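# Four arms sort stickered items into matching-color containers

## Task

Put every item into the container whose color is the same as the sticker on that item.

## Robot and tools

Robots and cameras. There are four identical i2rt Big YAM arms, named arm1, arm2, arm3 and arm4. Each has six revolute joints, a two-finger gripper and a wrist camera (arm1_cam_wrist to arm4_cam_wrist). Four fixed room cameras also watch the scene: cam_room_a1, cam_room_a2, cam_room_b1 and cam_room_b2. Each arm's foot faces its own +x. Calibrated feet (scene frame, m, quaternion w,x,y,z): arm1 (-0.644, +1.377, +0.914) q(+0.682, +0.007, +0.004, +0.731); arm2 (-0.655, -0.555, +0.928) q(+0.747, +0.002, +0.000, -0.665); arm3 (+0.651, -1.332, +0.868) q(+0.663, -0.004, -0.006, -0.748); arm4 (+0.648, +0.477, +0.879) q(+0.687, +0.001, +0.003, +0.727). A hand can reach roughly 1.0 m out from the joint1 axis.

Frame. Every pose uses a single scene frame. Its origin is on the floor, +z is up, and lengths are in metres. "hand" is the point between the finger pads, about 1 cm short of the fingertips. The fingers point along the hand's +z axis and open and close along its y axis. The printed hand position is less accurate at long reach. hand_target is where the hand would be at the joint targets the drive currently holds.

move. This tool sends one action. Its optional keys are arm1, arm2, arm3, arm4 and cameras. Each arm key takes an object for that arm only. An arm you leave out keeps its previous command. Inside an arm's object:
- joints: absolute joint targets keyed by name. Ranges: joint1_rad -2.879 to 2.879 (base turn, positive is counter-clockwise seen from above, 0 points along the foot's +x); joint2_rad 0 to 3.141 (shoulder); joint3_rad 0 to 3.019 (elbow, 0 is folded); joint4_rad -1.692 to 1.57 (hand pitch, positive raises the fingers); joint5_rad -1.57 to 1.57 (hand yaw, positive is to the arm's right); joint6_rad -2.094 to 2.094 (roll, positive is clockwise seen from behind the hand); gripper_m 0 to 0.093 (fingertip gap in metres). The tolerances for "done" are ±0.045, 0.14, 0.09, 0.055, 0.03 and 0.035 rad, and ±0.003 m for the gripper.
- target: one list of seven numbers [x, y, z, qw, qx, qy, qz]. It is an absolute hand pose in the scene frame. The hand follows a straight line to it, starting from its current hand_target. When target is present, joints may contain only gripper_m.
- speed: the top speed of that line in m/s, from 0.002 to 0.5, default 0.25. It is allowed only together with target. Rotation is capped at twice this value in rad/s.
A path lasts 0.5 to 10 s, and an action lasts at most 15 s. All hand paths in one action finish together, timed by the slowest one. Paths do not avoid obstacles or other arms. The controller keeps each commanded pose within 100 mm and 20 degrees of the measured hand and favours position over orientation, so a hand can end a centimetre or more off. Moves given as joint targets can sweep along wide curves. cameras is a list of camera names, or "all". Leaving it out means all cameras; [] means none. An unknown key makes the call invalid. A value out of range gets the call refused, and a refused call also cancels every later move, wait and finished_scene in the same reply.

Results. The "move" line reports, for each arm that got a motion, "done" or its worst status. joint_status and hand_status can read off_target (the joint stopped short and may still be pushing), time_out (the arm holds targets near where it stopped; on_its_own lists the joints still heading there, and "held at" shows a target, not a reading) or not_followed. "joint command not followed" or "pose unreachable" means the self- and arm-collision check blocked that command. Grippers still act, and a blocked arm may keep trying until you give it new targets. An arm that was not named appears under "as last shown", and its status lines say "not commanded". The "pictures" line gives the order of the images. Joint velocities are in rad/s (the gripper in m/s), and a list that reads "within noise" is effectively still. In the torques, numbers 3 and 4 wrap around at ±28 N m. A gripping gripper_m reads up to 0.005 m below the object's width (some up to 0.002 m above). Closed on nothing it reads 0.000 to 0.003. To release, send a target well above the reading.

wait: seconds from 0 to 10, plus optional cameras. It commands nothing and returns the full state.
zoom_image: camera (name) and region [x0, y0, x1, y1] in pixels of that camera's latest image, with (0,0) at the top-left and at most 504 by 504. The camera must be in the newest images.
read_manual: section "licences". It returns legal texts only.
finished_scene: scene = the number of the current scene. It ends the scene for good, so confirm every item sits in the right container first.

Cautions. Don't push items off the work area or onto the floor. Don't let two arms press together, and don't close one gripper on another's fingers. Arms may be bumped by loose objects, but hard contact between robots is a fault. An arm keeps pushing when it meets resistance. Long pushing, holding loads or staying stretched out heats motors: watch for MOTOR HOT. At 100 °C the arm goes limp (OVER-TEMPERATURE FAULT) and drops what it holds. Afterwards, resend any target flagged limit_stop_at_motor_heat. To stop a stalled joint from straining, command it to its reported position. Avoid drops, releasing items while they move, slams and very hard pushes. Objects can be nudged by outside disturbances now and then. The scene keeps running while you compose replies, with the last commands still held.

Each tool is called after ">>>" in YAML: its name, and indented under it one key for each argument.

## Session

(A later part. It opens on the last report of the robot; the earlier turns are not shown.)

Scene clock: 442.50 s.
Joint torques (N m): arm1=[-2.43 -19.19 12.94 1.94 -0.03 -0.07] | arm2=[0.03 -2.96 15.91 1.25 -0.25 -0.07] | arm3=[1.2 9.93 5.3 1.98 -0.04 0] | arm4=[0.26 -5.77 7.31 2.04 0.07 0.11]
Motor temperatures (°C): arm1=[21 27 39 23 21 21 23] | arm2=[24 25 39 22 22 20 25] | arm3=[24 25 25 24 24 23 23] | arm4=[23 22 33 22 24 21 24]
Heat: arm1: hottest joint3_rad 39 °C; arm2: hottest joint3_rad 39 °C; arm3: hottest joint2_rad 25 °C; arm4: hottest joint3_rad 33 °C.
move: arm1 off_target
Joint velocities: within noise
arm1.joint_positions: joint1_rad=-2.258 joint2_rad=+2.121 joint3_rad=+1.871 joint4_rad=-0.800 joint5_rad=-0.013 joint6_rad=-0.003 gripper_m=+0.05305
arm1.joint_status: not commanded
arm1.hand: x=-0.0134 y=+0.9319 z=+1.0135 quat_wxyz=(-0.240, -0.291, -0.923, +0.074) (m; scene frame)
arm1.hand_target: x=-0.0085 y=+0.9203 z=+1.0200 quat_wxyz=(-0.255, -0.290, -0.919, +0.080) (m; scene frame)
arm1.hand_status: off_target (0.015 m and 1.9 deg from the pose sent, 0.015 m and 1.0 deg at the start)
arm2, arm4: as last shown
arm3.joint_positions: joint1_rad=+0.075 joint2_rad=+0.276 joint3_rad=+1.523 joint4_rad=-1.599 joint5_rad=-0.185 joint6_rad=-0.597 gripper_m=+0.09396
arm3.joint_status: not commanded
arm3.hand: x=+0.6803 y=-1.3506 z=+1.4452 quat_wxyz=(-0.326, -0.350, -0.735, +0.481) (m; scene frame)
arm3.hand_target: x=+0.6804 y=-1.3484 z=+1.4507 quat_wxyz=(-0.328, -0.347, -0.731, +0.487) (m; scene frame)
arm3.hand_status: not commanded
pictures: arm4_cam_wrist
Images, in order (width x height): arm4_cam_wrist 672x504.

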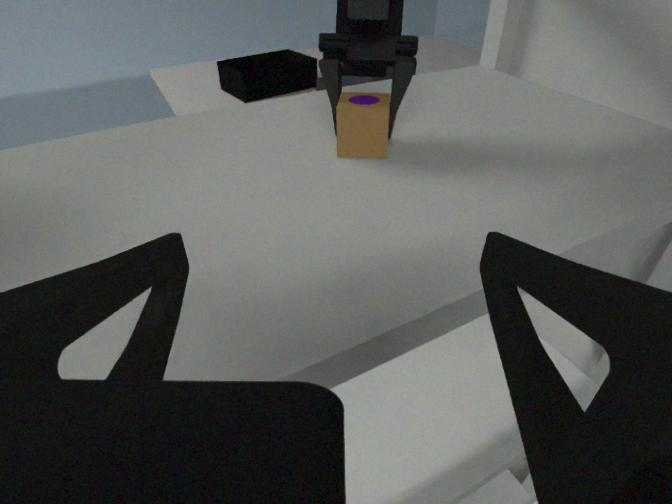

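>>> move:
  arm1: {"target": [-0.008, 0.92, 1.010, 0.255, 0.2898, 0.919, -0.080], "speed": 0.05}
  cameras: ["arm4_cam_wrist"]

>>> zoom_image:
  camera: "arm4_cam_wrist"
  region: [280, 20, 560, 230]

Scene clock: 446.67 s.
Joint torques (N m): arm1=[-2.96 -19.25 11.86 2.06 0.01 -0.02] | arm2=[-0.09 -3.14 15.9 1.28 -0.25 -0.07] | arm3=[1.26 9.99 5.33 1.96 -0.05 -0.01] | arm4=[0.79 -6.12 7.32 2.1 0.08 0.08]
Motor temperatures (°C): arm1=[21 27 39 23 21 21 23] | arm2=[24 25 39 22 22 20 25] | arm3=[24 25 25 24 24 23 23] | arm4=[23 22 33 22 24 21 24]
Heat: arm1: hottest joint3_rad 39 °C; arm2: hottest joint3_rad 39 °C; arm3: hottest joint2_rad 25 °C; arm4: hottest joint3_rad 33 °C.
move: arm1 done
Joint velocities: within noise
arm1.joint_positions: joint1_rad=-2.258 joint2_rad=+2.124 joint3_rad=+1.871 joint4_rad=-0.779 joint5_rad=-0.013 joint6_rad=-0.003 gripper_m=+0.05305
arm1.joint_status: not commanded
arm1.hand: x=-0.0099 y=+0.9293 z=+1.0132 quat_wxyz=(-0.248, -0.290, -0.921, +0.076) (m; scene frame)
arm1.hand_target: x=-0.0083 y=+0.9202 z=+1.0099 quat_wxyz=(-0.255, -0.290, -0.919, +0.080) (m; scene frame)
arm1.hand_status: done (0.010 m and 1.0 deg from the pose sent, 0.014 m and 1.9 deg at the start)
arm2.joint_positions: joint1_rad=-1.289 joint2_rad=+0.765 joint3_rad=+0.965 joint4_rad=-1.280 joint5_rad=-0.082 joint6_rad=-0.132 gripper_m=+0.06767
arm2.joint_status: not commanded
arm2.hand: x=-0.9136 y=-0.6798 z=+1.2285 quat_wxyz=(-0.071, -0.933, -0.264, +0.234) (m; scene frame)
arm2.hand_target: x=-0.9195 y=-0.6799 z=+1.2496 quat_wxyz=(-0.071, -0.928, -0.266, +0.249) (m; scene frame)
arm2.hand_status: not commanded
arm3: as last shown
arm4.joint_positions: joint1_rad=+0.793 joint2_rad=+1.184 joint3_rad=+0.427 joint4_rad=+0.753 joint5_rad=-0.202 joint6_rad=-0.011 gripper_m=+0.09402
arm4.joint_status: not commanded
arm4.hand: x=+0.2795 y=+0.7576 z=+1.1233 quat_wxyz=(-0.183, +0.684, -0.180, -0.683) (m; scene frame)
arm4.hand_target: x=+0.2801 y=+0.7600 z=+1.1200 quat_wxyz=(-0.183, +0.683, -0.183, -0.683) (m; scene frame)
arm4.hand_status: not commanded
pictures: arm4_cam_wrist
Images, in order (width x height): arm4_cam_wrist 672x504.

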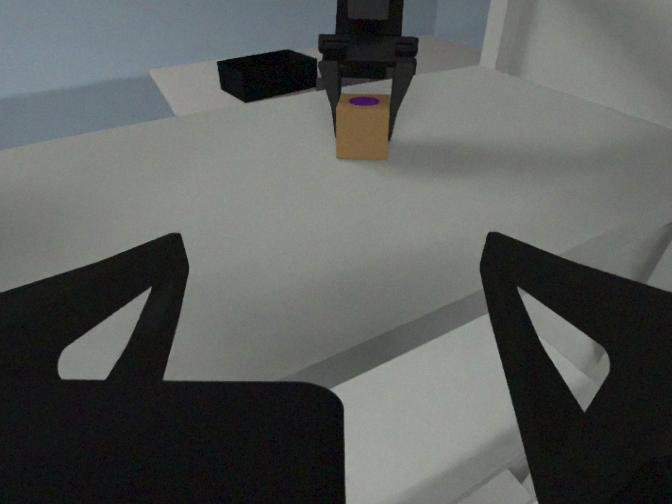

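Scaled by 1.800.

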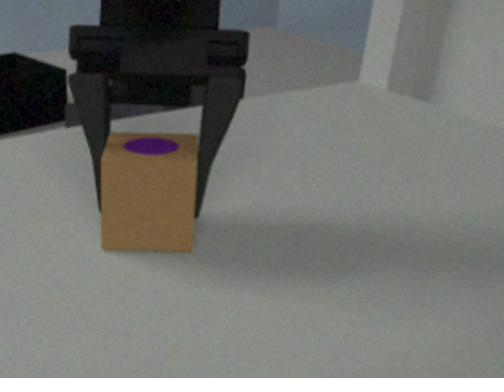

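>>> move:
  arm1: {"target": [-0.006, 0.92, 0.998, 0.255, 0.2898, 0.919, -0.080], "speed": 0.05}
  cameras: ["arm4_cam_wrist"]

>>> zoom_image:
  camera: "arm4_cam_wrist"
  region: [280, 20, 560, 230]

Scene clock: 453.30 s.
Joint torques (N m): arm1=[-2.67 -17.9 10.88 1.88 -0.03 -0.03] | arm2=[0.03 -3.08 15.88 1.24 -0.25 -0.08] | arm3=[1.26 9.93 5.33 1.95 -0.04 -0.01] | arm4=[0.15 -6.07 7.19 2.21 0.07 0.09]
Motor temperatures (°C): arm1=[21 27 39 23 21 21 23] | arm2=[24 25 40 22 22 20 25] | arm3=[24 25 25 24 24 23 23] | arm4=[23 22 33 22 24 21 24]
Heat: arm1: hottest joint3_rad 39 °C; arm2: hottest joint3_rad 40 °C; arm3: hottest joint2_rad 25 °C; arm4: hottest joint3_rad 33 °C.
move: arm1 off_target
Joint velocities: within noise
arm1.joint_positions: joint1_rad=-2.258 joint2_rad=+2.128 joint3_rad=+1.871 joint4_rad=-0.756 joint5_rad=-0.013 joint6_rad=-0.003 gripper_m=+0.05305
arm1.joint_status: not commanded
arm1.hand: x=-0.0060 y=+0.9266 z=+1.0135 quat_wxyz=(-0.257, -0.289, -0.919, +0.079) (m; scene frame)
arm1.hand_target: x=-0.0065 y=+0.9204 z=+0.9982 quat_wxyz=(-0.255, -0.290, -0.919, +0.080) (m; scene frame)
arm1.hand_status: off_target (0.017 m and 0.2 deg from the pose sent, 0.018 m and 0.9 deg at the start)
arm2, arm3, arm4: as last shown
pictures: arm4_cam_wrist
Images, in order (width x height): arm4_cam_wrist 672x504.

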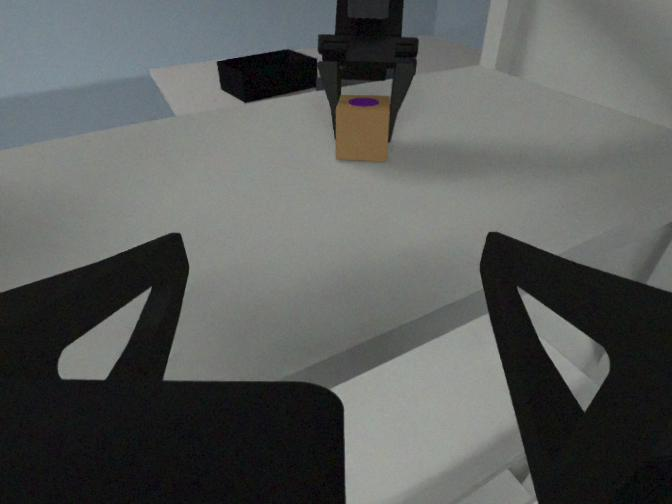

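Scaled by 1.800.

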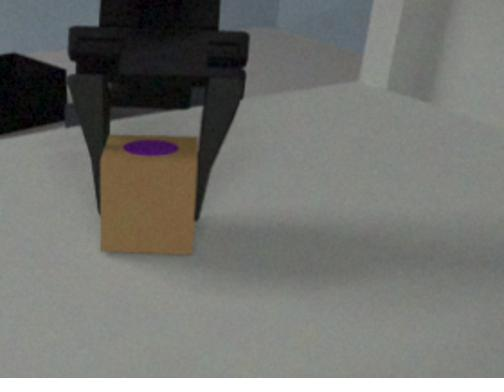

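>>> move:
  arm1: {"joints": {"gripper_m": 0.085}}
  cameras: ["arm1_cam_wrist", "arm4_cam_wrist"]

Scene clock: 457.07 s.
Joint torques (N m): arm1=[-2.02 -18.84 10.85 1.96 0 -0.04] | arm2=[0.03 -3.08 15.86 1.25 -0.26 -0.07] | arm3=[1.2 10.11 5.37 1.95 -0.05 -0.01] | arm4=[0.85 -5.83 7.38 2.18 0.05 0.09]
Motor temperatures (°C): arm1=[21 27 39 23 21 21 23] | arm2=[24 25 40 22 22 20 25] | arm3=[24 25 25 24 24 23 23] | arm4=[23 22 33 22 24 21 24]
Heat: arm1: hottest joint3_rad 39 °C; arm2: hottest joint3_rad 40 °C; arm3: hottest joint2_rad 25 °C; arm4: hottest joint3_rad 33 °C.
move: arm1 done
Joint velocities: within noise
arm1.joint_positions: joint1_rad=-2.258 joint2_rad=+2.134 joint3_rad=+1.871 joint4_rad=-0.755 joint5_rad=-0.013 joint6_rad=-0.003 gripper_m=+0.08496
arm1.joint_status: all done
arm1.hand: x=-0.0059 y=+0.9265 z=+1.0090 quat_wxyz=(-0.255, -0.289, -0.919, +0.079) (m; scene frame)
arm1.hand_target: x=-0.0065 y=+0.9204 z=+0.9980 quat_wxyz=(-0.255, -0.290, -0.919, +0.080) (m; scene frame)
arm1.hand_status: not commanded
arm2, arm3, arm4: as last shown
pictures: arm1_cam_wrist, arm4_cam_wrist
Images, in order (width x height): arm1_cam_wrist 672x504, arm4_cam_wrist 672x504.

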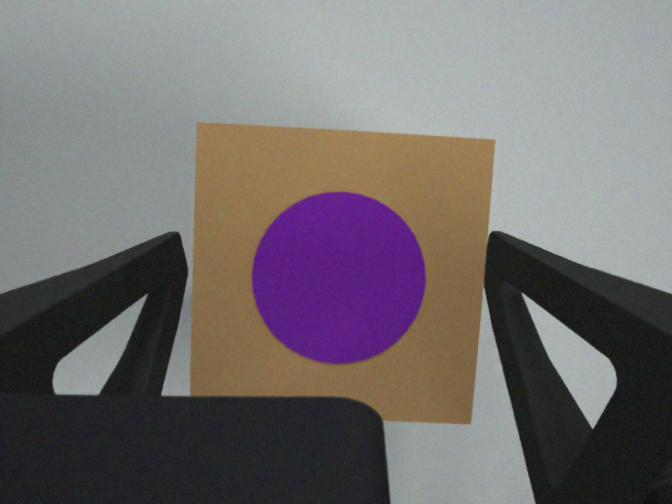

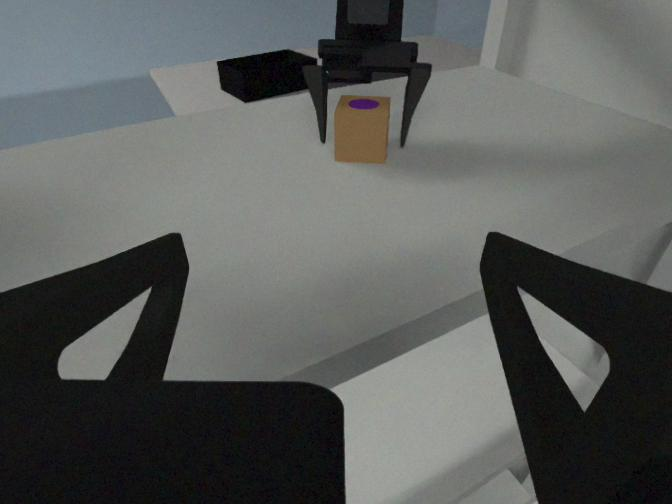

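>>> move:
  arm1: {"target": [-0.08, 0.985, 1.075, 0.255, 0.2898, 0.919, -0.080], "speed": 0.1}
  cameras: ["arm2_cam_wrist", "arm1_cam_wrist", "arm4_cam_wrist"]

Scene clock: 494.27 s.
Joint torques (N m): arm1=[-1.38 -17.67 11.06 0.77 0.08 0.07] | arm2=[-0.09 -3.02 15.87 1.24 -0.25 -0.07] | arm3=[1.14 10.05 5.37 1.96 -0.04 -0.01] | arm4=[0.62 -5.95 7.28 2.04 0.1 0.08]
Motor temperatures (°C): arm1=[21 29 37 23 21 21 22] | arm2=[24 25 41 22 22 20 25] | arm3=[24 25 25 24 24 23 23] | arm4=[23 22 33 22 24 21 24]
Heat: arm1: hottest joint3_rad 37 °C; arm2: hottest joint3_rad 41 °C; arm3: hottest joint2_rad 25 °C; arm4: hottest joint3_rad 33 °C.
move: arm1 off_target
Joint velocities: within noise
arm1.joint_positions: joint1_rad=-2.260 joint2_rad=+1.854 joint3_rad=+1.571 joint4_rad=-0.743 joint5_rad=-0.008 joint6_rad=+0.001 gripper_m=+0.08496
arm1.joint_status: not commanded
arm1.hand: x=-0.0816 y=+0.9785 z=+1.0621 quat_wxyz=(-0.250, -0.293, -0.920, +0.079) (m; scene frame)
arm1.hand_target: x=-0.0801 y=+0.9849 z=+1.0747 quat_wxyz=(-0.255, -0.290, -0.919, +0.080) (m; scene frame)
arm1.hand_status: off_target (0.015 m and 0.7 deg from the pose sent, 0.115 m and 0.2 deg at the start)
arm2, arm3, arm4: as last shown
pictures: arm1_cam_wrist, arm2_cam_wrist, arm4_cam_wrist
Images, in order (width x height): arm1_cam_wrist 672x504, arm2_cam_wrist 672x504, arm4_cam_wrist 672x504.

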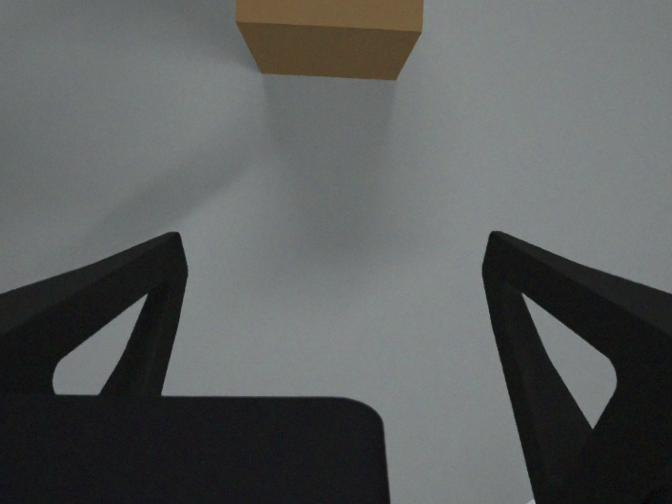

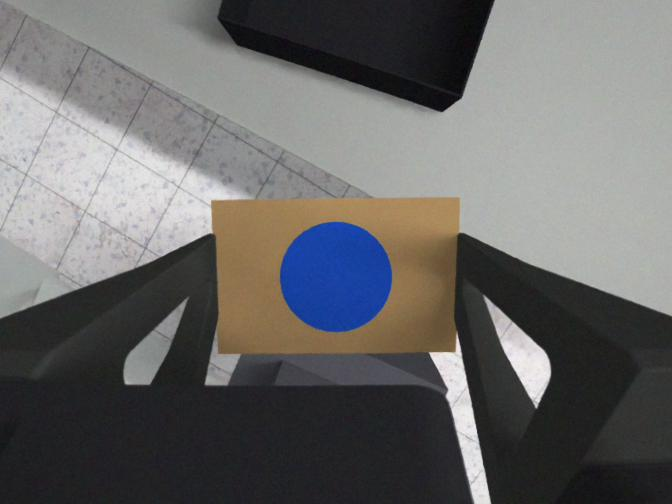

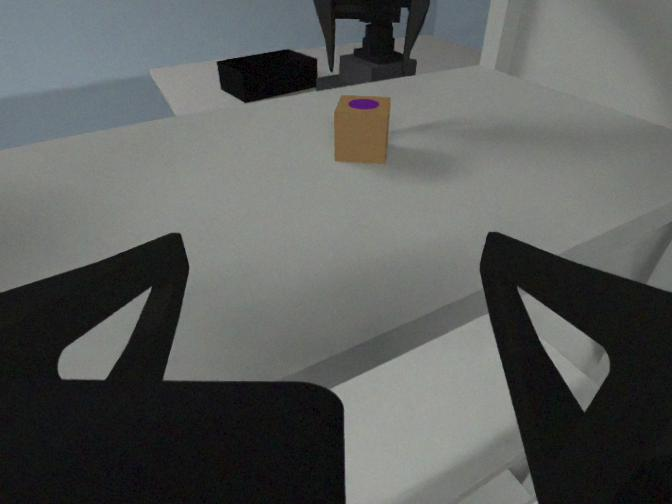

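>>> move:
  arm1: {"target": [-0.36, 1.19, 1.10, 0.255, 0.2898, 0.919, -0.080], "speed": 0.2}
  arm4: {"target": [0.13, 0.855, 1.10, 0.0778, -0.9212, 0.2905, 0.2468], "speed": 0.15}
  cameras: ["arm4_cam_wrist"]

Scene clock: 514.40 s.
Joint torques (N m): arm1=[-0.62 -2.37 11.56 0.79 0.11 0.14] | arm2=[-0.03 -2.96 15.87 1.26 -0.25 -0.07] | arm3=[1.2 10.11 5.33 1.96 -0.04 -0.01] | arm4=[1.85 -16.32 12.74 0.44 0.21 0.15]
Motor temperatures (°C): arm1=[21 29 35 23 21 21 22] | arm2=[24 25 41 22 22 20 25] | arm3=[24 25 25 24 24 23 23] | arm4=[23 22 33 22 24 21 24]
Heat: arm1: hottest joint3_rad 35 °C; arm2: hottest joint3_rad 41 °C; arm3: hottest joint2_rad 25 °C; arm4: hottest joint3_rad 33 °C.
move: arm1 done; arm4 off_target
Joint velocities: within noise
arm1.joint_positions: joint1_rad=-2.232 joint2_rad=+0.881 joint3_rad=+0.701 joint4_rad=-0.834 joint5_rad=+0.007 joint6_rad=+0.021 gripper_m=+0.08496
arm1.joint_status: not commanded
arm1.hand: x=-0.3604 y=+1.1860 z=+1.0982 quat_wxyz=(-0.256, -0.291, -0.918, +0.082) (m; scene frame)
arm1.hand_target: x=-0.3601 y=+1.1899 z=+1.1000 quat_wxyz=(-0.255, -0.290, -0.919, +0.080) (m; scene frame)
arm1.hand_status: done (0.004 m and 0.3 deg from the pose sent, 0.352 m and 0.7 deg at the start)
arm2, arm3: as last shown
arm4.joint_positions: joint1_rad=+0.877 joint2_rad=+1.682 joint3_rad=+1.488 joint4_rad=-0.869 joint5_rad=-0.008 joint6_rad=-0.029 gripper_m=+0.09402
arm4.joint_status: not commanded
arm4.hand: x=+0.1455 y=+0.8497 z=+1.0909 quat_wxyz=(-0.076, +0.923, -0.290, -0.240) (m; scene frame)
arm4.hand_target: x=+0.1307 y=+0.8545 z=+1.0998 quat_wxyz=(-0.078, +0.921, -0.290, -0.247) (m; scene frame)
arm4.hand_status: off_target (0.019 m and 0.8 deg from the pose sent, 0.180 m and 60.2 deg at the start)
pictures: arm4_cam_wrist
Images, in order (width x height): arm4_cam_wrist 672x504.

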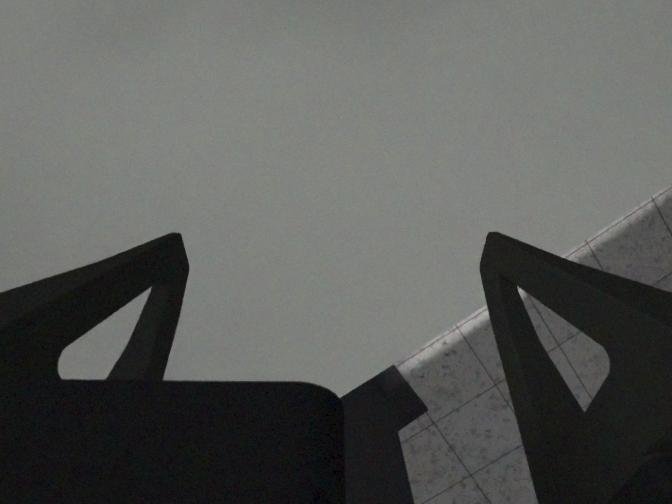

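>>> move:
  arm4: {"target": [0.04, 0.915, 1.10, 0.0778, -0.9212, 0.2905, 0.2468], "speed": 0.1}
  cameras: ["arm4_cam_wrist"]

Scene clock: 520.83 s.
Joint torques (N m): arm1=[-0.91 -2.55 11.62 0.91 0.11 0.09] | arm2=[0.03 -3.02 15.91 1.21 -0.25 -0.06] | arm3=[1.14 10.05 5.33 1.98 -0.05 0] | arm4=[1.55 -21.01 13.15 0.43 0.21 0.16]
Motor temperatures (°C): arm1=[21 28 35 23 21 21 22] | arm2=[24 25 41 22 22 20 25] | arm3=[24 25 25 24 24 23 23] | arm4=[23 22 35 22 24 21 24]
Heat: arm1: hottest joint3_rad 35 °C; arm2: hottest joint3_rad 41 °C; arm3: hottest joint2_rad 25 °C; arm4: hottest joint3_rad 35 °C.
move: arm4 off_target
Joint velocities: within noise
arm1, arm2, arm3: as last shown
arm1.hand_target: x=-0.3601 y=+1.1900 z=+1.1000 quat_wxyz=(-0.255, -0.290, -0.919, +0.080) (m; scene frame)
arm4.joint_positions: joint1_rad=+0.883 joint2_rad=+1.977 joint3_rad=+1.920 joint4_rad=-1.004 joint5_rad=-0.004 joint6_rad=-0.026 gripper_m=+0.09402
arm4.joint_status: not commanded
arm4.hand: x=+0.0551 y=+0.9115 z=+1.0959 quat_wxyz=(-0.077, +0.923, -0.288, -0.241) (m; scene frame)
arm4.hand_target: x=+0.0406 y=+0.9144 z=+1.0999 quat_wxyz=(-0.078, +0.921, -0.290, -0.248) (m; scene frame)
arm4.hand_status: off_target (0.016 m and 0.7 deg from the pose sent, 0.124 m and 0.8 deg at the start)
pictures: arm4_cam_wrist
Images, in order (width x height): arm4_cam_wrist 672x504.

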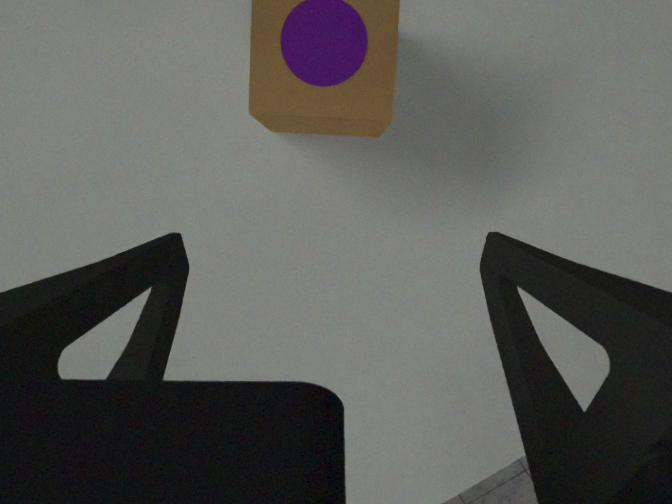

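>>> move:
  arm4: {"target": [-0.012, 0.948, 1.050, 0.0982, -0.9153, 0.3086, 0.2453], "speed": 0.08}
  cameras: ["arm4_cam_wrist"]

Scene clock: 533.23 s.
Joint torques (N m): arm1=[-0.79 -2.2 11.38 0.73 0.14 0.11] | arm2=[0.03 -2.9 15.88 1.25 -0.25 -0.07] | arm3=[1.2 9.99 5.35 1.96 -0.05 0] | arm4=[2.02 -23.71 13.18 0.62 0.25 0.2]
Motor temperatures (°C): arm1=[21 27 35 23 21 21 22] | arm2=[24 25 42 22 22 20 25] | arm3=[24 25 25 24 24 23 23] | arm4=[23 24 39 22 24 21 24]
Heat: arm1: hottest joint3_rad 35 °C; arm2: hottest joint3_rad 42 °C; arm3: hottest joint2_rad 25 °C; arm4: hottest joint3_rad 39 °C.
move: arm4 off_target
Joint velocities: within noise
arm1, arm2, arm3: as last shown
arm1.joint_positions: joint1_rad=-2.232 joint2_rad=+0.881 joint3_rad=+0.701 joint4_rad=-0.834 joint5_rad=+0.007 joint6_rad=+0.022 gripper_m=+0.08496
arm4.joint_positions: joint1_rad=+0.900 joint2_rad=+2.179 joint3_rad=+2.129 joint4_rad=-1.005 joint5_rad=+0.052 joint6_rad=+0.013 gripper_m=+0.09402
arm4.joint_status: not commanded
arm4.hand: x=+0.0032 y=+0.9449 z=+1.0503 quat_wxyz=(-0.097, +0.917, -0.305, -0.238) (m; scene frame)
arm4.hand_target: x=-0.0113 y=+0.9473 z=+1.0500 quat_wxyz=(-0.098, +0.914, -0.308, -0.246) (m; scene frame)
arm4.hand_status: off_target (0.015 m and 0.9 deg from the pose sent, 0.089 m and 3.5 deg at the start)
pictures: arm4_cam_wrist
Images, in order (width x height): arm4_cam_wrist 672x504.

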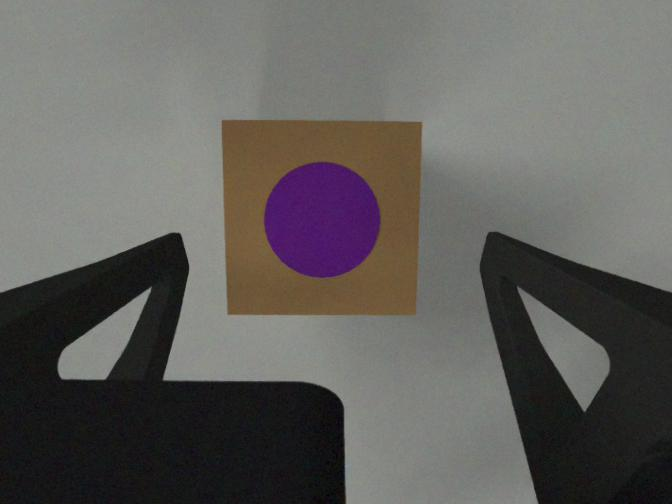

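>>> move:
  arm4: {"target": [-0.025, 0.953, 1.018, 0.0982, -0.9153, 0.3086, 0.2453], "speed": 0.08}
  cameras: ["arm4_cam_wrist"]

Scene clock: 538.73 s.
Joint torques (N m): arm1=[-0.73 -1.96 11.41 0.94 0.1 0.08] | arm2=[-0.09 -3.02 15.88 1.22 -0.26 -0.07] | arm3=[1.38 10.11 5.33 1.95 -0.04 -0.01] | arm4=[1.67 -24.41 12.9 1.26 0.19 0.16]
Motor temperatures (°C): arm1=[21 27 35 23 21 21 22] | arm2=[24 25 42 22 22 20 25] | arm3=[24 25 25 24 24 23 23] | arm4=[23 24 39 22 24 21 24]
Heat: arm1: hottest joint3_rad 35 °C; arm2: hottest joint3_rad 42 °C; arm3: hottest joint2_rad 25 °C; arm4: hottest joint3_rad 39 °C.
move: arm4 off_target
Joint velocities: within noise
arm1, arm2: as last shown
arm3.joint_positions: joint1_rad=+0.075 joint2_rad=+0.276 joint3_rad=+1.523 joint4_rad=-1.599 joint5_rad=-0.185 joint6_rad=-0.597 gripper_m=+0.09396
arm3.joint_status: not commanded
arm3.hand: x=+0.6803 y=-1.3506 z=+1.4452 quat_wxyz=(-0.326, -0.350, -0.735, +0.481) (m; scene frame)
arm3.hand_target: x=+0.6804 y=-1.3484 z=+1.4507 quat_wxyz=(-0.328, -0.347, -0.731, +0.487) (m; scene frame)
arm3.hand_status: not commanded
arm4.joint_positions: joint1_rad=+0.905 joint2_rad=+2.236 joint3_rad=+2.145 joint4_rad=-0.981 joint5_rad=+0.054 joint6_rad=+0.020 gripper_m=+0.09402
arm4.joint_status: not commanded
arm4.hand: x=-0.0075 y=+0.9478 z=+1.0170 quat_wxyz=(-0.095, +0.919, -0.307, -0.230) (m; scene frame)
arm4.hand_target: x=-0.0240 y=+0.9521 z=+1.0182 quat_wxyz=(-0.098, +0.914, -0.308, -0.246) (m; scene frame)
arm4.hand_status: off_target (0.018 m and 1.8 deg from the pose sent, 0.044 m and 0.9 deg at the start)
pictures: arm4_cam_wrist
Images, in order (width x height): arm4_cam_wrist 672x504.

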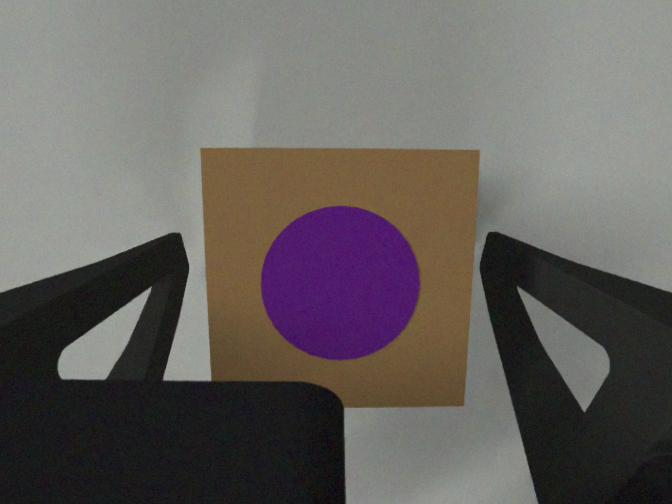

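Good, straddling. Close.

>>> move:
  arm4: {"joints": {"gripper_m": 0.045}}
  cameras: ["arm4_cam_wrist"]

Scene clock: 541.53 s.
Joint torques (N m): arm1=[-0.91 -2.49 11.38 0.95 0.07 0.11] | arm2=[-0.03 -3.02 15.9 1.22 -0.24 -0.08] | arm3=[1.32 10.05 5.31 1.96 -0.05 0] | arm4=[1.49 -24.41 12.9 1.29 0.17 0.14]
Motor temperatures (°C): arm1=[21 27 35 23 21 21 22] | arm2=[24 25 42 22 22 20 25] | arm3=[24 25 25 24 24 23 23] | arm4=[23 24 39 22 24 21 24]
Heat: arm1: hottest joint3_rad 35 °C; arm2: hottest joint3_rad 42 °C; arm3: hottest joint2_rad 25 °C; arm4: hottest joint3_rad 39 °C.
move: arm4 off_target
Joint velocities: within noise
arm1, arm3: as last shown
arm2.joint_positions: joint1_rad=-1.289 joint2_rad=+0.765 joint3_rad=+0.965 joint4_rad=-1.280 joint5_rad=-0.082 joint6_rad=-0.132 gripper_m=+0.06767
arm2.joint_status: not commanded
arm2.hand: x=-0.9136 y=-0.6798 z=+1.2285 quat_wxyz=(-0.071, -0.933, -0.264, +0.234) (m; scene frame)
arm2.hand_target: x=-0.9195 y=-0.6799 z=+1.2496 quat_wxyz=(-0.071, -0.928, -0.266, +0.249) (m; scene frame)
arm2.hand_status: not commanded
arm4.joint_positions: joint1_rad=+0.905 joint2_rad=+2.236 joint3_rad=+2.145 joint4_rad=-0.981 joint5_rad=+0.055 joint6_rad=+0.020 gripper_m=+0.05321
arm4.joint_status: gripper_m off_target (ended at +0.05324, target +0.04500)
arm4.hand: x=-0.0074 y=+0.9479 z=+1.0170 quat_wxyz=(-0.095, +0.919, -0.307, -0.230) (m; scene frame)
arm4.hand_target: x=-0.0240 y=+0.9521 z=+1.0182 quat_wxyz=(-0.098, +0.914, -0.308, -0.246) (m; scene frame)
arm4.hand_status: not commanded
pictures: arm4_cam_wrist
Images, in order (width x height): arm4_cam_wrist 672x504.

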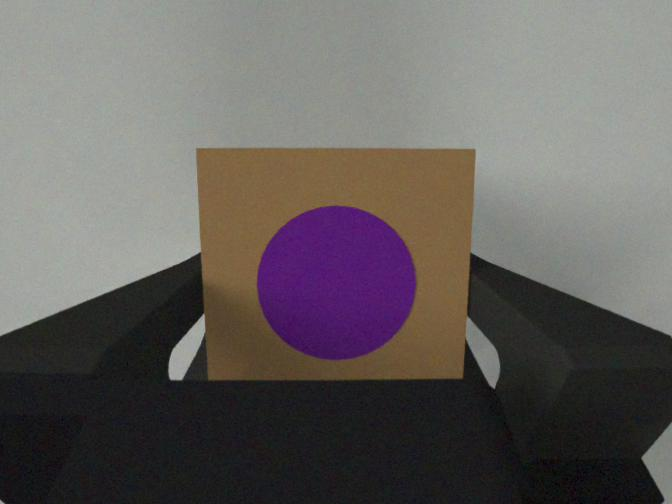

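>>> move:
  arm4: {"target": [-0.015, 0.948, 1.06, 0.0982, -0.9153, 0.3086, 0.2453], "speed": 0.08}
  cameras: []

>>> move:
  arm4: {"target": [0.36, 0.685, 1.12, 0.0982, -0.9153, 0.3086, 0.2453], "speed": 0.2}
  cameras: ["arm4_cam_wrist", "cam_room_a2"]

Scene clock: 554.30 s.
Joint torques (N m): arm1=[-0.91 -1.85 11.48 0.76 0.08 0.16] | arm2=[-0.03 -2.9 15.9 1.21 -0.25 -0.08] | arm3=[1.32 10.11 5.37 1.94 -0.05 -0.01] | arm4=[2.14 -28.86 13.31 0.47 0.15 0.14]
Motor temperatures (°C): arm1=[21 26 35 23 21 21 22] | arm2=[23 25 42 22 22 20 25] | arm3=[24 25 25 24 24 23 23] | arm4=[23 24 41 22 24 21 25]
Heat: arm1: hottest joint3_rad 35 °C; arm2: hottest joint3_rad 42 °C; arm3: hottest joint2_rad 25 °C; arm4: hottest joint3_rad 41 °C.
move: arm4 off_target
Joint velocities: within noise
arm1, arm2, arm3: as last shown
arm4.joint_positions: joint1_rad=+0.905 joint2_rad=+2.236 joint3_rad=+2.159 joint4_rad=-1.030 joint5_rad=+0.055 joint6_rad=+0.021 gripper_m=+0.05321
arm4.joint_status: not commanded
arm4.hand: x=-0.0016 y=+0.9438 z=+1.0183 quat_wxyz=(-0.090, +0.923, -0.308, -0.214) (m; scene frame)
arm4.hand_target: x=-0.0132 y=+0.9467 z=+1.0602 quat_wxyz=(-0.098, +0.914, -0.308, -0.246) (m; scene frame)
arm4.hand_status: off_target (0.044 m and 3.8 deg from the pose sent, 0.044 m and 1.8 deg at the start)
pictures: none
No camera images: "cameras" was empty.

Scene clock: 557.17 s.
Joint torques (N m): arm1=[-0.73 -1.61 11.33 0.95 0.1 0.15] | arm2=[0.09 -2.96 15.9 1.24 -0.25 -0.07] | arm3=[1.14 10.05 5.33 1.95 -0.05 0] | arm4=[1.67 -5.36 9.33 0.64 0.22 0.19]
Motor temperatures (°C): arm1=[21 26 35 23 21 21 22] | arm2=[23 25 42 22 22 20 25] | arm3=[24 25 25 24 24 23 23] | arm4=[23 24 40 22 24 21 25]
Heat: arm1: hottest joint3_rad 35 °C; arm2: hottest joint3_rad 42 °C; arm3: hottest joint2_rad 25 °C; arm4: hottest joint3_rad 40 °C.
move: arm4 done
Joint velocities: within noise
arm1, arm2, arm3: as last shown
arm4.joint_positions: joint1_rad=+0.916 joint2_rad=+0.927 joint3_rad=+0.871 joint4_rad=-0.972 joint5_rad=+0.061 joint6_rad=+0.028 gripper_m=+0.05321
arm4.joint_status: not commanded
arm4.hand: x=+0.3603 y=+0.6883 z=+1.1221 quat_wxyz=(-0.101, +0.913, -0.305, -0.250) (m; scene frame)
arm4.hand_target: x=+0.3601 y=+0.6851 z=+1.1201 quat_wxyz=(-0.098, +0.914, -0.308, -0.245) (m; scene frame)
arm4.hand_status: done (0.004 m and 0.8 deg from the pose sent, 0.456 m and 3.8 deg at the start)
pictures: arm4_cam_wrist, cam_room_a2
Images, in order (width x height): arm4_cam_wrist 672x504, cam_room_a2 672x504.

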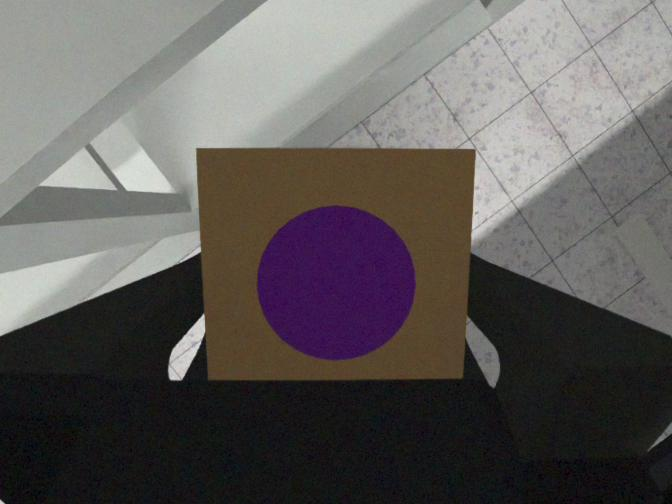

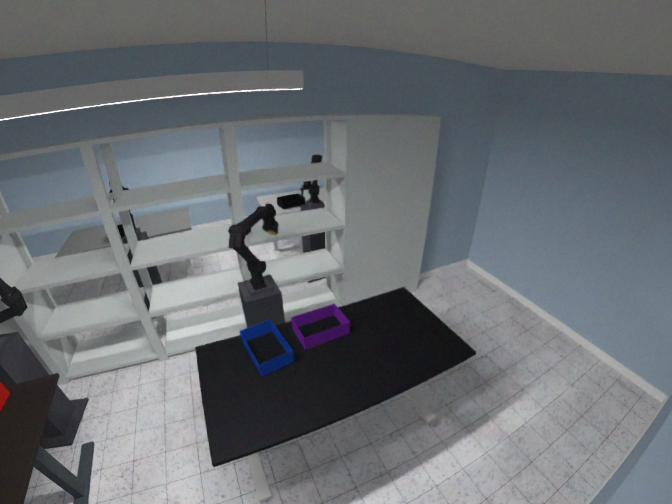

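>>> move:
  arm4: {"target": [0.385, 0.67, 1.22, 0.0982, -0.9153, 0.3086, 0.2453], "speed": 0.2}
  cameras: []

>>> move:
  arm4: {"joints": {"joint1_rad": -1.16, "joint5_rad": 0, "joint6_rad": 0}}
  cameras: ["arm4_cam_wrist", "cam_room_a2"]

Scene clock: 562.77 s.
Joint torques (N m): arm1=[-0.67 -2.02 11.43 0.88 0.11 0.1] | arm2=[-0.03 -3.02 15.88 1.26 -0.25 -0.07] | arm3=[1.32 10.11 5.38 1.96 -0.05 -0.01] | arm4=[1.08 -4.37 12.07 0.53 0.14 0.13]
Motor temperatures (°C): arm1=[21 26 35 23 21 21 22] | arm2=[23 25 42 22 22 20 25] | arm3=[24 25 25 24 24 23 23] | arm4=[23 24 40 22 24 21 25]
Heat: arm1: hottest joint3_rad 35 °C; arm2: hottest joint3_rad 42 °C; arm3: hottest joint2_rad 25 °C; arm4: hottest joint3_rad 40 °C.
move: arm4 off_target
Joint velocities: within noise
arm1, arm2, arm3: as last shown
arm2.hand: x=-0.9136 y=-0.6797 z=+1.2285 quat_wxyz=(-0.071, -0.933, -0.264, +0.234) (m; scene frame)
arm2.hand_target: x=-0.9195 y=-0.6798 z=+1.2496 quat_wxyz=(-0.071, -0.929, -0.266, +0.249) (m; scene frame)
arm4.joint_positions: joint1_rad=+0.916 joint2_rad=+0.871 joint3_rad=+1.060 joint4_rad=-1.263 joint5_rad=+0.061 joint6_rad=+0.028 gripper_m=+0.05321
arm4.joint_status: not commanded
arm4.hand: x=+0.3894 y=+0.6689 z=+1.1998 quat_wxyz=(-0.095, +0.919, -0.306, -0.229) (m; scene frame)
arm4.hand_target: x=+0.3855 y=+0.6698 z=+1.2197 quat_wxyz=(-0.098, +0.914, -0.308, -0.245) (m; scene frame)
arm4.hand_status: off_target (0.021 m and 1.9 deg from the pose sent, 0.103 m and 0.8 deg at the start)
pictures: none
No camera images: "cameras" was empty.

Scene clock: 564.77 s.
Joint torques (N m): arm1=[-0.73 -2.32 11.47 0.69 0.1 0.08] | arm2=[-0.15 -3.14 15.88 1.22 -0.24 -0.07] | arm3=[1.26 10.05 5.33 1.94 -0.05 -0.01] | arm4=[0.56 -4.25 12.15 0.51 0.05 -0.04]
Motor temperatures (°C): arm1=[21 26 35 23 21 21 22] | arm2=[23 25 42 22 22 20 25] | arm3=[24 25 25 24 24 23 23] | arm4=[23 24 41 22 24 21 25]
Heat: arm1: hottest joint3_rad 35 °C; arm2: hottest joint3_rad 42 °C; arm3: hottest joint2_rad 25 °C; arm4: hottest joint3_rad 41 °C.
move: arm4 done
Joint velocities: within noise
arm1.joint_positions: joint1_rad=-2.232 joint2_rad=+0.881 joint3_rad=+0.701 joint4_rad=-0.834 joint5_rad=+0.007 joint6_rad=+0.022 gripper_m=+0.08496
arm1.joint_status: not commanded
arm1.hand: x=-0.3604 y=+1.1860 z=+1.0982 quat_wxyz=(-0.256, -0.291, -0.918, +0.082) (m; scene frame)
arm1.hand_target: x=-0.3601 y=+1.1900 z=+1.1000 quat_wxyz=(-0.255, -0.290, -0.919, +0.080) (m; scene frame)
arm1.hand_status: not commanded
arm2, arm3: as last shown
arm4.joint_positions: joint1_rad=-1.158 joint2_rad=+0.871 joint3_rad=+1.060 joint4_rad=-1.264 joint5_rad=+0.002 joint6_rad=+0.011 gripper_m=+0.05321
arm4.joint_status: all done
arm4.hand: x=+0.9370 y=+0.6235 z=+1.1970 quat_wxyz=(-0.236, +0.220, -0.945, -0.057) (m; scene frame)
arm4.hand_target: x=+0.9407 y=+0.6250 z=+1.2169 quat_wxyz=(-0.252, +0.224, -0.940, -0.060) (m; scene frame)
arm4.hand_status: not commanded
pictures: arm4_cam_wrist, cam_room_a2
Images, in order (width x height): arm4_cam_wrist 672x504, cam_room_a2 672x504.

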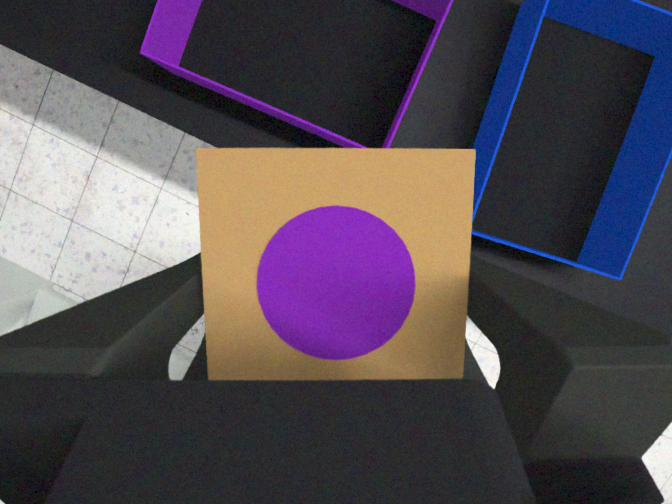

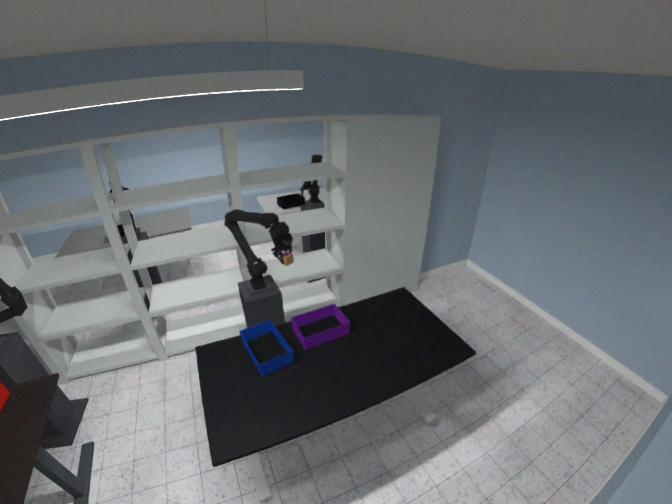

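>>> move:
  arm4: {"target": [1.105, 0.735, 0.95, 0.2511, -0.2337, 0.9372, 0.0626], "speed": 0.2}
  cameras: ["arm4_cam_wrist", "cam_room_a2"]

Scene clock: 579.33 s.
Joint torques (N m): arm1=[-0.21 -2.26 11.47 0.88 0.11 0.11] | arm2=[0.03 -3.08 15.88 1.24 -0.26 -0.07] | arm3=[1.26 10.05 5.33 1.95 -0.05 -0.01] | arm4=[1.44 -14.04 10.14 1.42 0.22 0.17]
Motor temperatures (°C): arm1=[21 26 35 23 21 21 22] | arm2=[23 25 42 22 22 20 26] | arm3=[24 25 25 24 24 23 23] | arm4=[22 24 41 22 24 21 26]
Heat: arm1: hottest joint3_rad 35 °C; arm2: hottest joint3_rad 42 °C; arm3: hottest joint2_rad 25 °C; arm4: hottest joint3_rad 41 °C.
move: arm4 off_target
Joint velocities: within noise
arm1, arm2, arm3: as last shown
arm4.joint_positions: joint1_rad=-1.117 joint2_rad=+1.567 joint3_rad=+0.907 joint4_rad=-0.437 joint5_rad=+0.011 joint6_rad=+0.014 gripper_m=+0.05321
arm4.joint_status: not commanded
arm4.hand: x=+1.0877 y=+0.7209 z=+0.9328 quat_wxyz=(-0.226, +0.238, -0.943, -0.055) (m; scene frame)
arm4.hand_target: x=+1.1039 y=+0.7346 z=+0.9505 quat_wxyz=(-0.251, +0.234, -0.937, -0.063) (m; scene frame)
arm4.hand_status: off_target (0.028 m and 3.2 deg from the pose sent, 0.319 m and 2.5 deg at the start)
pictures: arm4_cam_wrist, cam_room_a2
Images, in order (width x height): arm4_cam_wrist 672x504, cam_room_a2 672x504.

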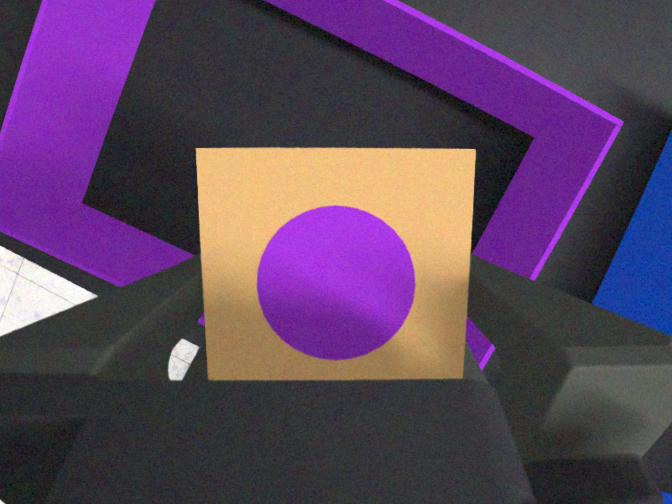

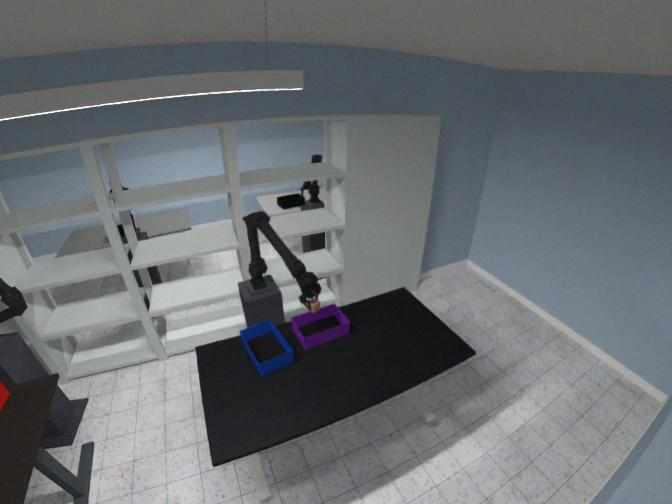

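>>> move:
  arm4: {"target": [1.140, 0.748, 0.83, 0.2829, -0.0836, 0.9551, 0.0248], "speed": 0.15}
  cameras: ["arm4_cam_wrist", "cam_room_a2"]

>>> zoom_image:
  camera: "cam_room_a2"
  region: [220, 200, 400, 390]

Scene clock: 600.47 s.
Joint torques (N m): arm1=[-0.73 -2.08 11.49 1.06 0.07 0.14] | arm2=[-0.03 -3.14 15.92 1.24 -0.25 -0.08] | arm3=[1.2 10.17 5.35 1.98 -0.04 -0.01] | arm4=[1.08 -15.62 8.16 1.29 0.36 0.19]
Motor temperatures (°C): arm1=[21 25 35 23 21 21 22] | arm2=[23 25 43 22 22 20 26] | arm3=[24 25 25 24 24 23 23] | arm4=[22 24 38 22 24 21 26]
Heat: arm1: hottest joint3_rad 35 °C; arm2: hottest joint3_rad 43 °C; arm3: hottest joint2_rad 25 °C; arm4: hottest joint3_rad 38 °C.
move: arm4 off_target
Joint velocities: within noise
arm1, arm2, arm3: as last shown
arm4.joint_positions: joint1_rad=-1.068 joint2_rad=+1.879 joint3_rad=+0.923 joint4_rad=-0.110 joint5_rad=+0.205 joint6_rad=+0.321 gripper_m=+0.05321
arm4.joint_status: not commanded
arm4.hand: x=+1.1233 y=+0.7328 z=+0.8225 quat_wxyz=(-0.264, +0.090, -0.960, -0.014) (m; scene frame)
arm4.hand_target: x=+1.1391 y=+0.7475 z=+0.8306 quat_wxyz=(-0.283, +0.084, -0.955, -0.025) (m; scene frame)
arm4.hand_status: off_target (0.024 m and 2.6 deg from the pose sent, 0.119 m and 19.2 deg at the start)
pictures: arm4_cam_wrist, cam_room_a2
Images, in order (width x height): arm4_cam_wrist 672x504, cam_room_a2 672x504.

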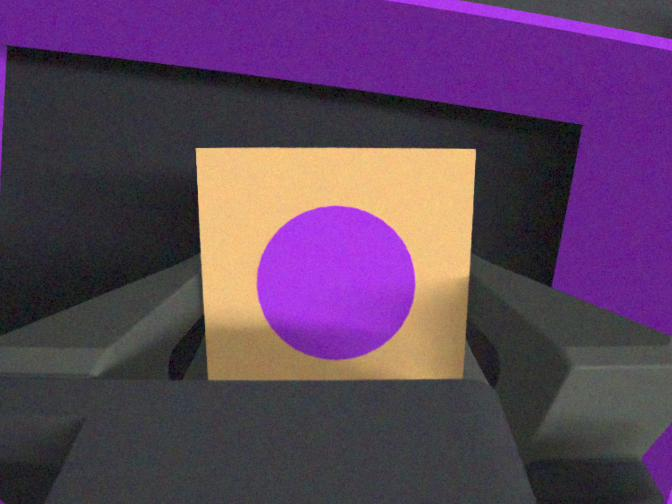

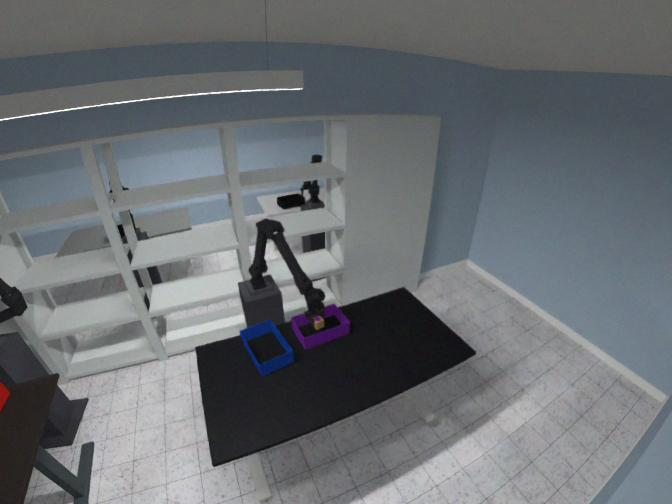

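Scaled by 2.653.

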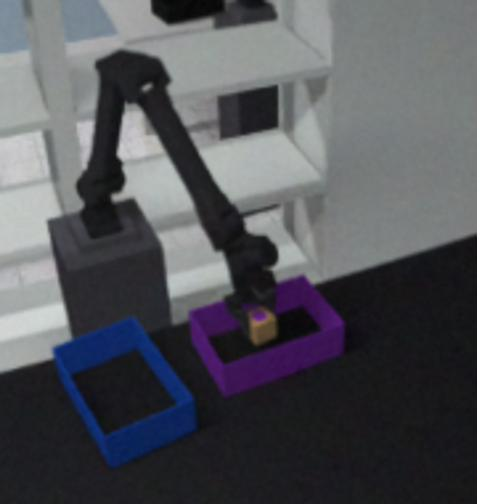

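>>> move:
  arm4: {"target": [1.140, 0.745, 0.75, 0.2829, -0.0836, 0.9551, 0.0248], "speed": 0.1}
  cameras: ["arm4_cam_wrist", "cam_room_a2"]

>>> zoom_image:
  camera: "cam_room_a2"
  region: [260, 250, 380, 370]

Scene clock: 611.03 s.
Joint torques (N m): arm1=[-1.32 -2.37 11.4 0.77 0.06 0.06] | arm2=[-0.03 -2.96 15.87 1.21 -0.26 -0.07] | arm3=[1.26 10.17 5.31 2 -0.05 -0.01] | arm4=[0.91 -16.85 6.42 1.42 0.29 0.14]
Motor temperatures (°C): arm1=[21 25 35 23 21 21 22] | arm2=[23 25 43 22 22 20 26] | arm3=[24 25 25 24 24 23 23] | arm4=[22 24 37 22 24 21 26]
Heat: arm1: hottest joint3_rad 35 °C; arm2: hottest joint3_rad 43 °C; arm3: hottest joint2_rad 25 °C; arm4: hottest joint3_rad 37 °C.
move: arm4 off_target
Joint velocities: within noise
arm1, arm2: as last shown
arm3.joint_positions: joint1_rad=+0.075 joint2_rad=+0.276 joint3_rad=+1.523 joint4_rad=-1.599 joint5_rad=-0.185 joint6_rad=-0.597 gripper_m=+0.09396
arm3.joint_status: not commanded
arm3.hand: x=+0.6803 y=-1.3506 z=+1.4452 quat_wxyz=(-0.326, -0.350, -0.735, +0.481) (m; scene frame)
arm3.hand_target: x=+0.6804 y=-1.3484 z=+1.4507 quat_wxyz=(-0.328, -0.347, -0.731, +0.487) (m; scene frame)
arm3.hand_status: not commanded
arm4.joint_positions: joint1_rad=-1.068 joint2_rad=+2.070 joint3_rad=+0.933 joint4_rad=+0.083 joint5_rad=+0.205 joint6_rad=+0.321 gripper_m=+0.05321
arm4.joint_status: not commanded
arm4.hand: x=+1.1263 y=+0.7347 z=+0.7490 quat_wxyz=(-0.270, +0.089, -0.959, -0.017) (m; scene frame)
arm4.hand_target: x=+1.1395 y=+0.7447 z=+0.7505 quat_wxyz=(-0.283, +0.084, -0.955, -0.025) (m; scene frame)
arm4.hand_status: off_target (0.017 m and 1.9 deg from the pose sent, 0.075 m and 2.6 deg at the start)
pictures: arm4_cam_wrist, cam_room_a2
Images, in order (width x height): arm4_cam_wrist 672x504, cam_room_a2 672x504.

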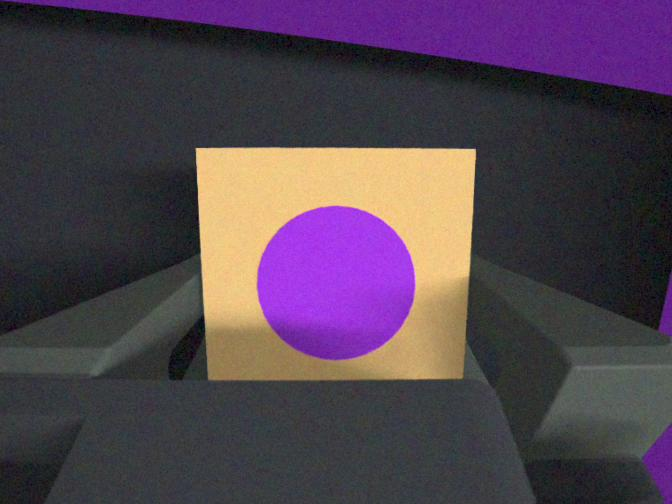

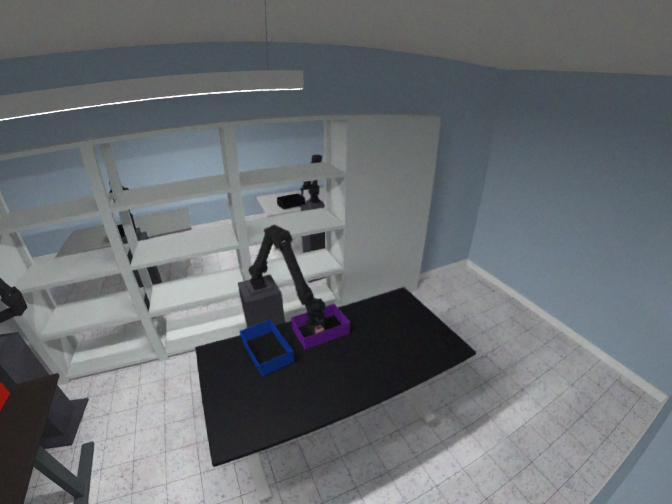

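Scaled by 4.200.

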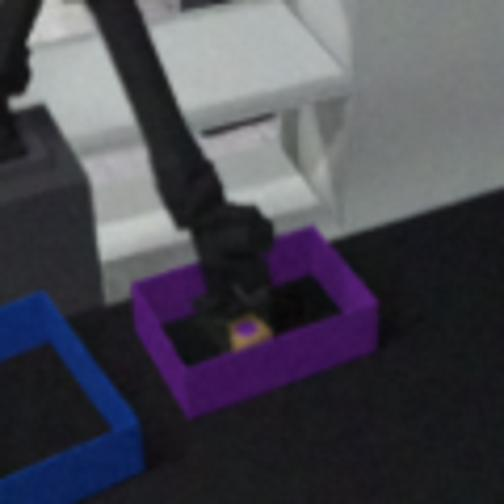

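Go lower in steps.

>>> move:
  arm4: {"target": [1.140, 0.745, 0.722, 0.2829, -0.0836, 0.9551, 0.0248], "speed": 0.05}
  cameras: []

>>> move:
  arm4: {"target": [1.140, 0.745, 0.71, 0.2829, -0.0836, 0.9551, 0.0248], "speed": 0.05}
  cameras: ["arm4_cam_wrist"]

Scene clock: 616.53 s.
Joint torques (N m): arm1=[-1.14 -2.32 11.55 0.87 0.11 0.1] | arm2=[-0.03 -3.08 15.91 1.26 -0.25 -0.07] | arm3=[1.32 10.11 5.29 1.95 -0.05 0] | arm4=[0.97 -13.98 5.45 1.32 0.21 0.11]
Motor temperatures (°C): arm1=[21 25 35 23 21 21 22] | arm2=[23 25 43 22 22 20 26] | arm3=[24 25 25 24 24 23 23] | arm4=[22 24 37 22 24 21 26]
Heat: arm1: hottest joint3_rad 35 °C; arm2: hottest joint3_rad 43 °C; arm3: hottest joint2_rad 25 °C; arm4: hottest joint3_rad 37 °C.
move: arm4 off_target
Joint velocities: within noise
arm1, arm3: as last shown
arm2.joint_positions: joint1_rad=-1.289 joint2_rad=+0.765 joint3_rad=+0.965 joint4_rad=-1.280 joint5_rad=-0.082 joint6_rad=-0.132 gripper_m=+0.06767
arm2.joint_status: not commanded
arm2.hand: x=-0.9136 y=-0.6797 z=+1.2285 quat_wxyz=(-0.071, -0.933, -0.264, +0.234) (m; scene frame)
arm2.hand_target: x=-0.9195 y=-0.6798 z=+1.2496 quat_wxyz=(-0.071, -0.929, -0.266, +0.249) (m; scene frame)
arm2.hand_status: not commanded
arm4.joint_positions: joint1_rad=-1.068 joint2_rad=+2.107 joint3_rad=+0.957 joint4_rad=+0.150 joint5_rad=+0.209 joint6_rad=+0.321 gripper_m=+0.05321
arm4.joint_status: not commanded
arm4.hand: x=+1.1415 y=+0.7438 z=+0.7448 quat_wxyz=(-0.294, +0.085, -0.952, -0.027) (m; scene frame)
arm4.hand_target: x=+1.1390 y=+0.7444 z=+0.7228 quat_wxyz=(-0.283, +0.084, -0.955, -0.025) (m; scene frame)
arm4.hand_status: off_target (0.023 m and 1.3 deg from the pose sent, 0.032 m and 1.9 deg at the start)
pictures: none
No camera images: "cameras" was empty.

Scene clock: 617.50 s.
Joint torques (N m): arm1=[-0.97 -2.08 11.3 0.9 0.11 0.05] | arm2=[-0.03 -3.14 15.88 1.26 -0.25 -0.08] | arm3=[1.2 10.05 5.33 1.94 -0.04 0] | arm4=[1.08 -13.04 5.01 1.11 0.06 0.13]
Motor temperatures (°C): arm1=[21 25 35 23 21 21 22] | arm2=[23 25 43 22 22 20 26] | arm3=[24 25 25 24 24 23 23] | arm4=[22 24 37 22 24 21 26]
Heat: arm1: hottest joint3_rad 35 °C; arm2: hottest joint3_rad 43 °C; arm3: hottest joint2_rad 25 °C; arm4: hottest joint3_rad 37 °C.
move: arm4 off_target
Joint velocities: within noise
arm1, arm2, arm3: as last shown
arm4.joint_positions: joint1_rad=-1.068 joint2_rad=+2.119 joint3_rad=+0.967 joint4_rad=+0.179 joint5_rad=+0.212 joint6_rad=+0.321 gripper_m=+0.05321
arm4.joint_status: not commanded
arm4.hand: x=+1.1488 y=+0.7477 z=+0.7452 quat_wxyz=(-0.306, +0.083, -0.948, -0.032) (m; scene frame)
arm4.hand_target: x=+1.1380 y=+0.7439 z=+0.7120 quat_wxyz=(-0.283, +0.084, -0.955, -0.025) (m; scene frame)
arm4.hand_status: off_target (0.036 m and 2.9 deg from the pose sent, 0.035 m and 1.3 deg at the start)
pictures: arm4_cam_wrist
Images, in order (width x height): arm4_cam_wrist 672x504.

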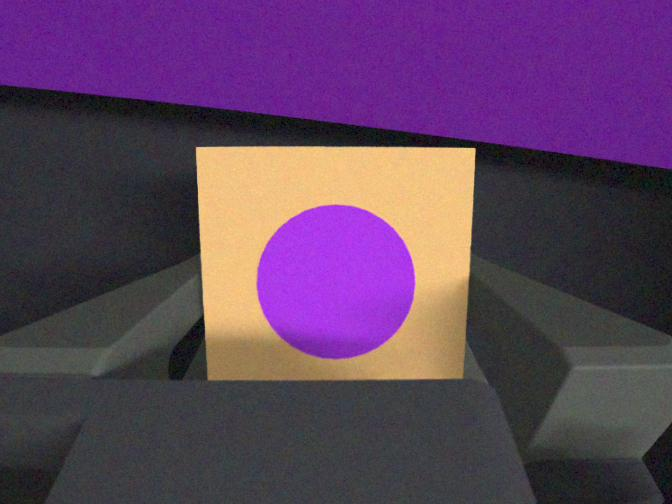

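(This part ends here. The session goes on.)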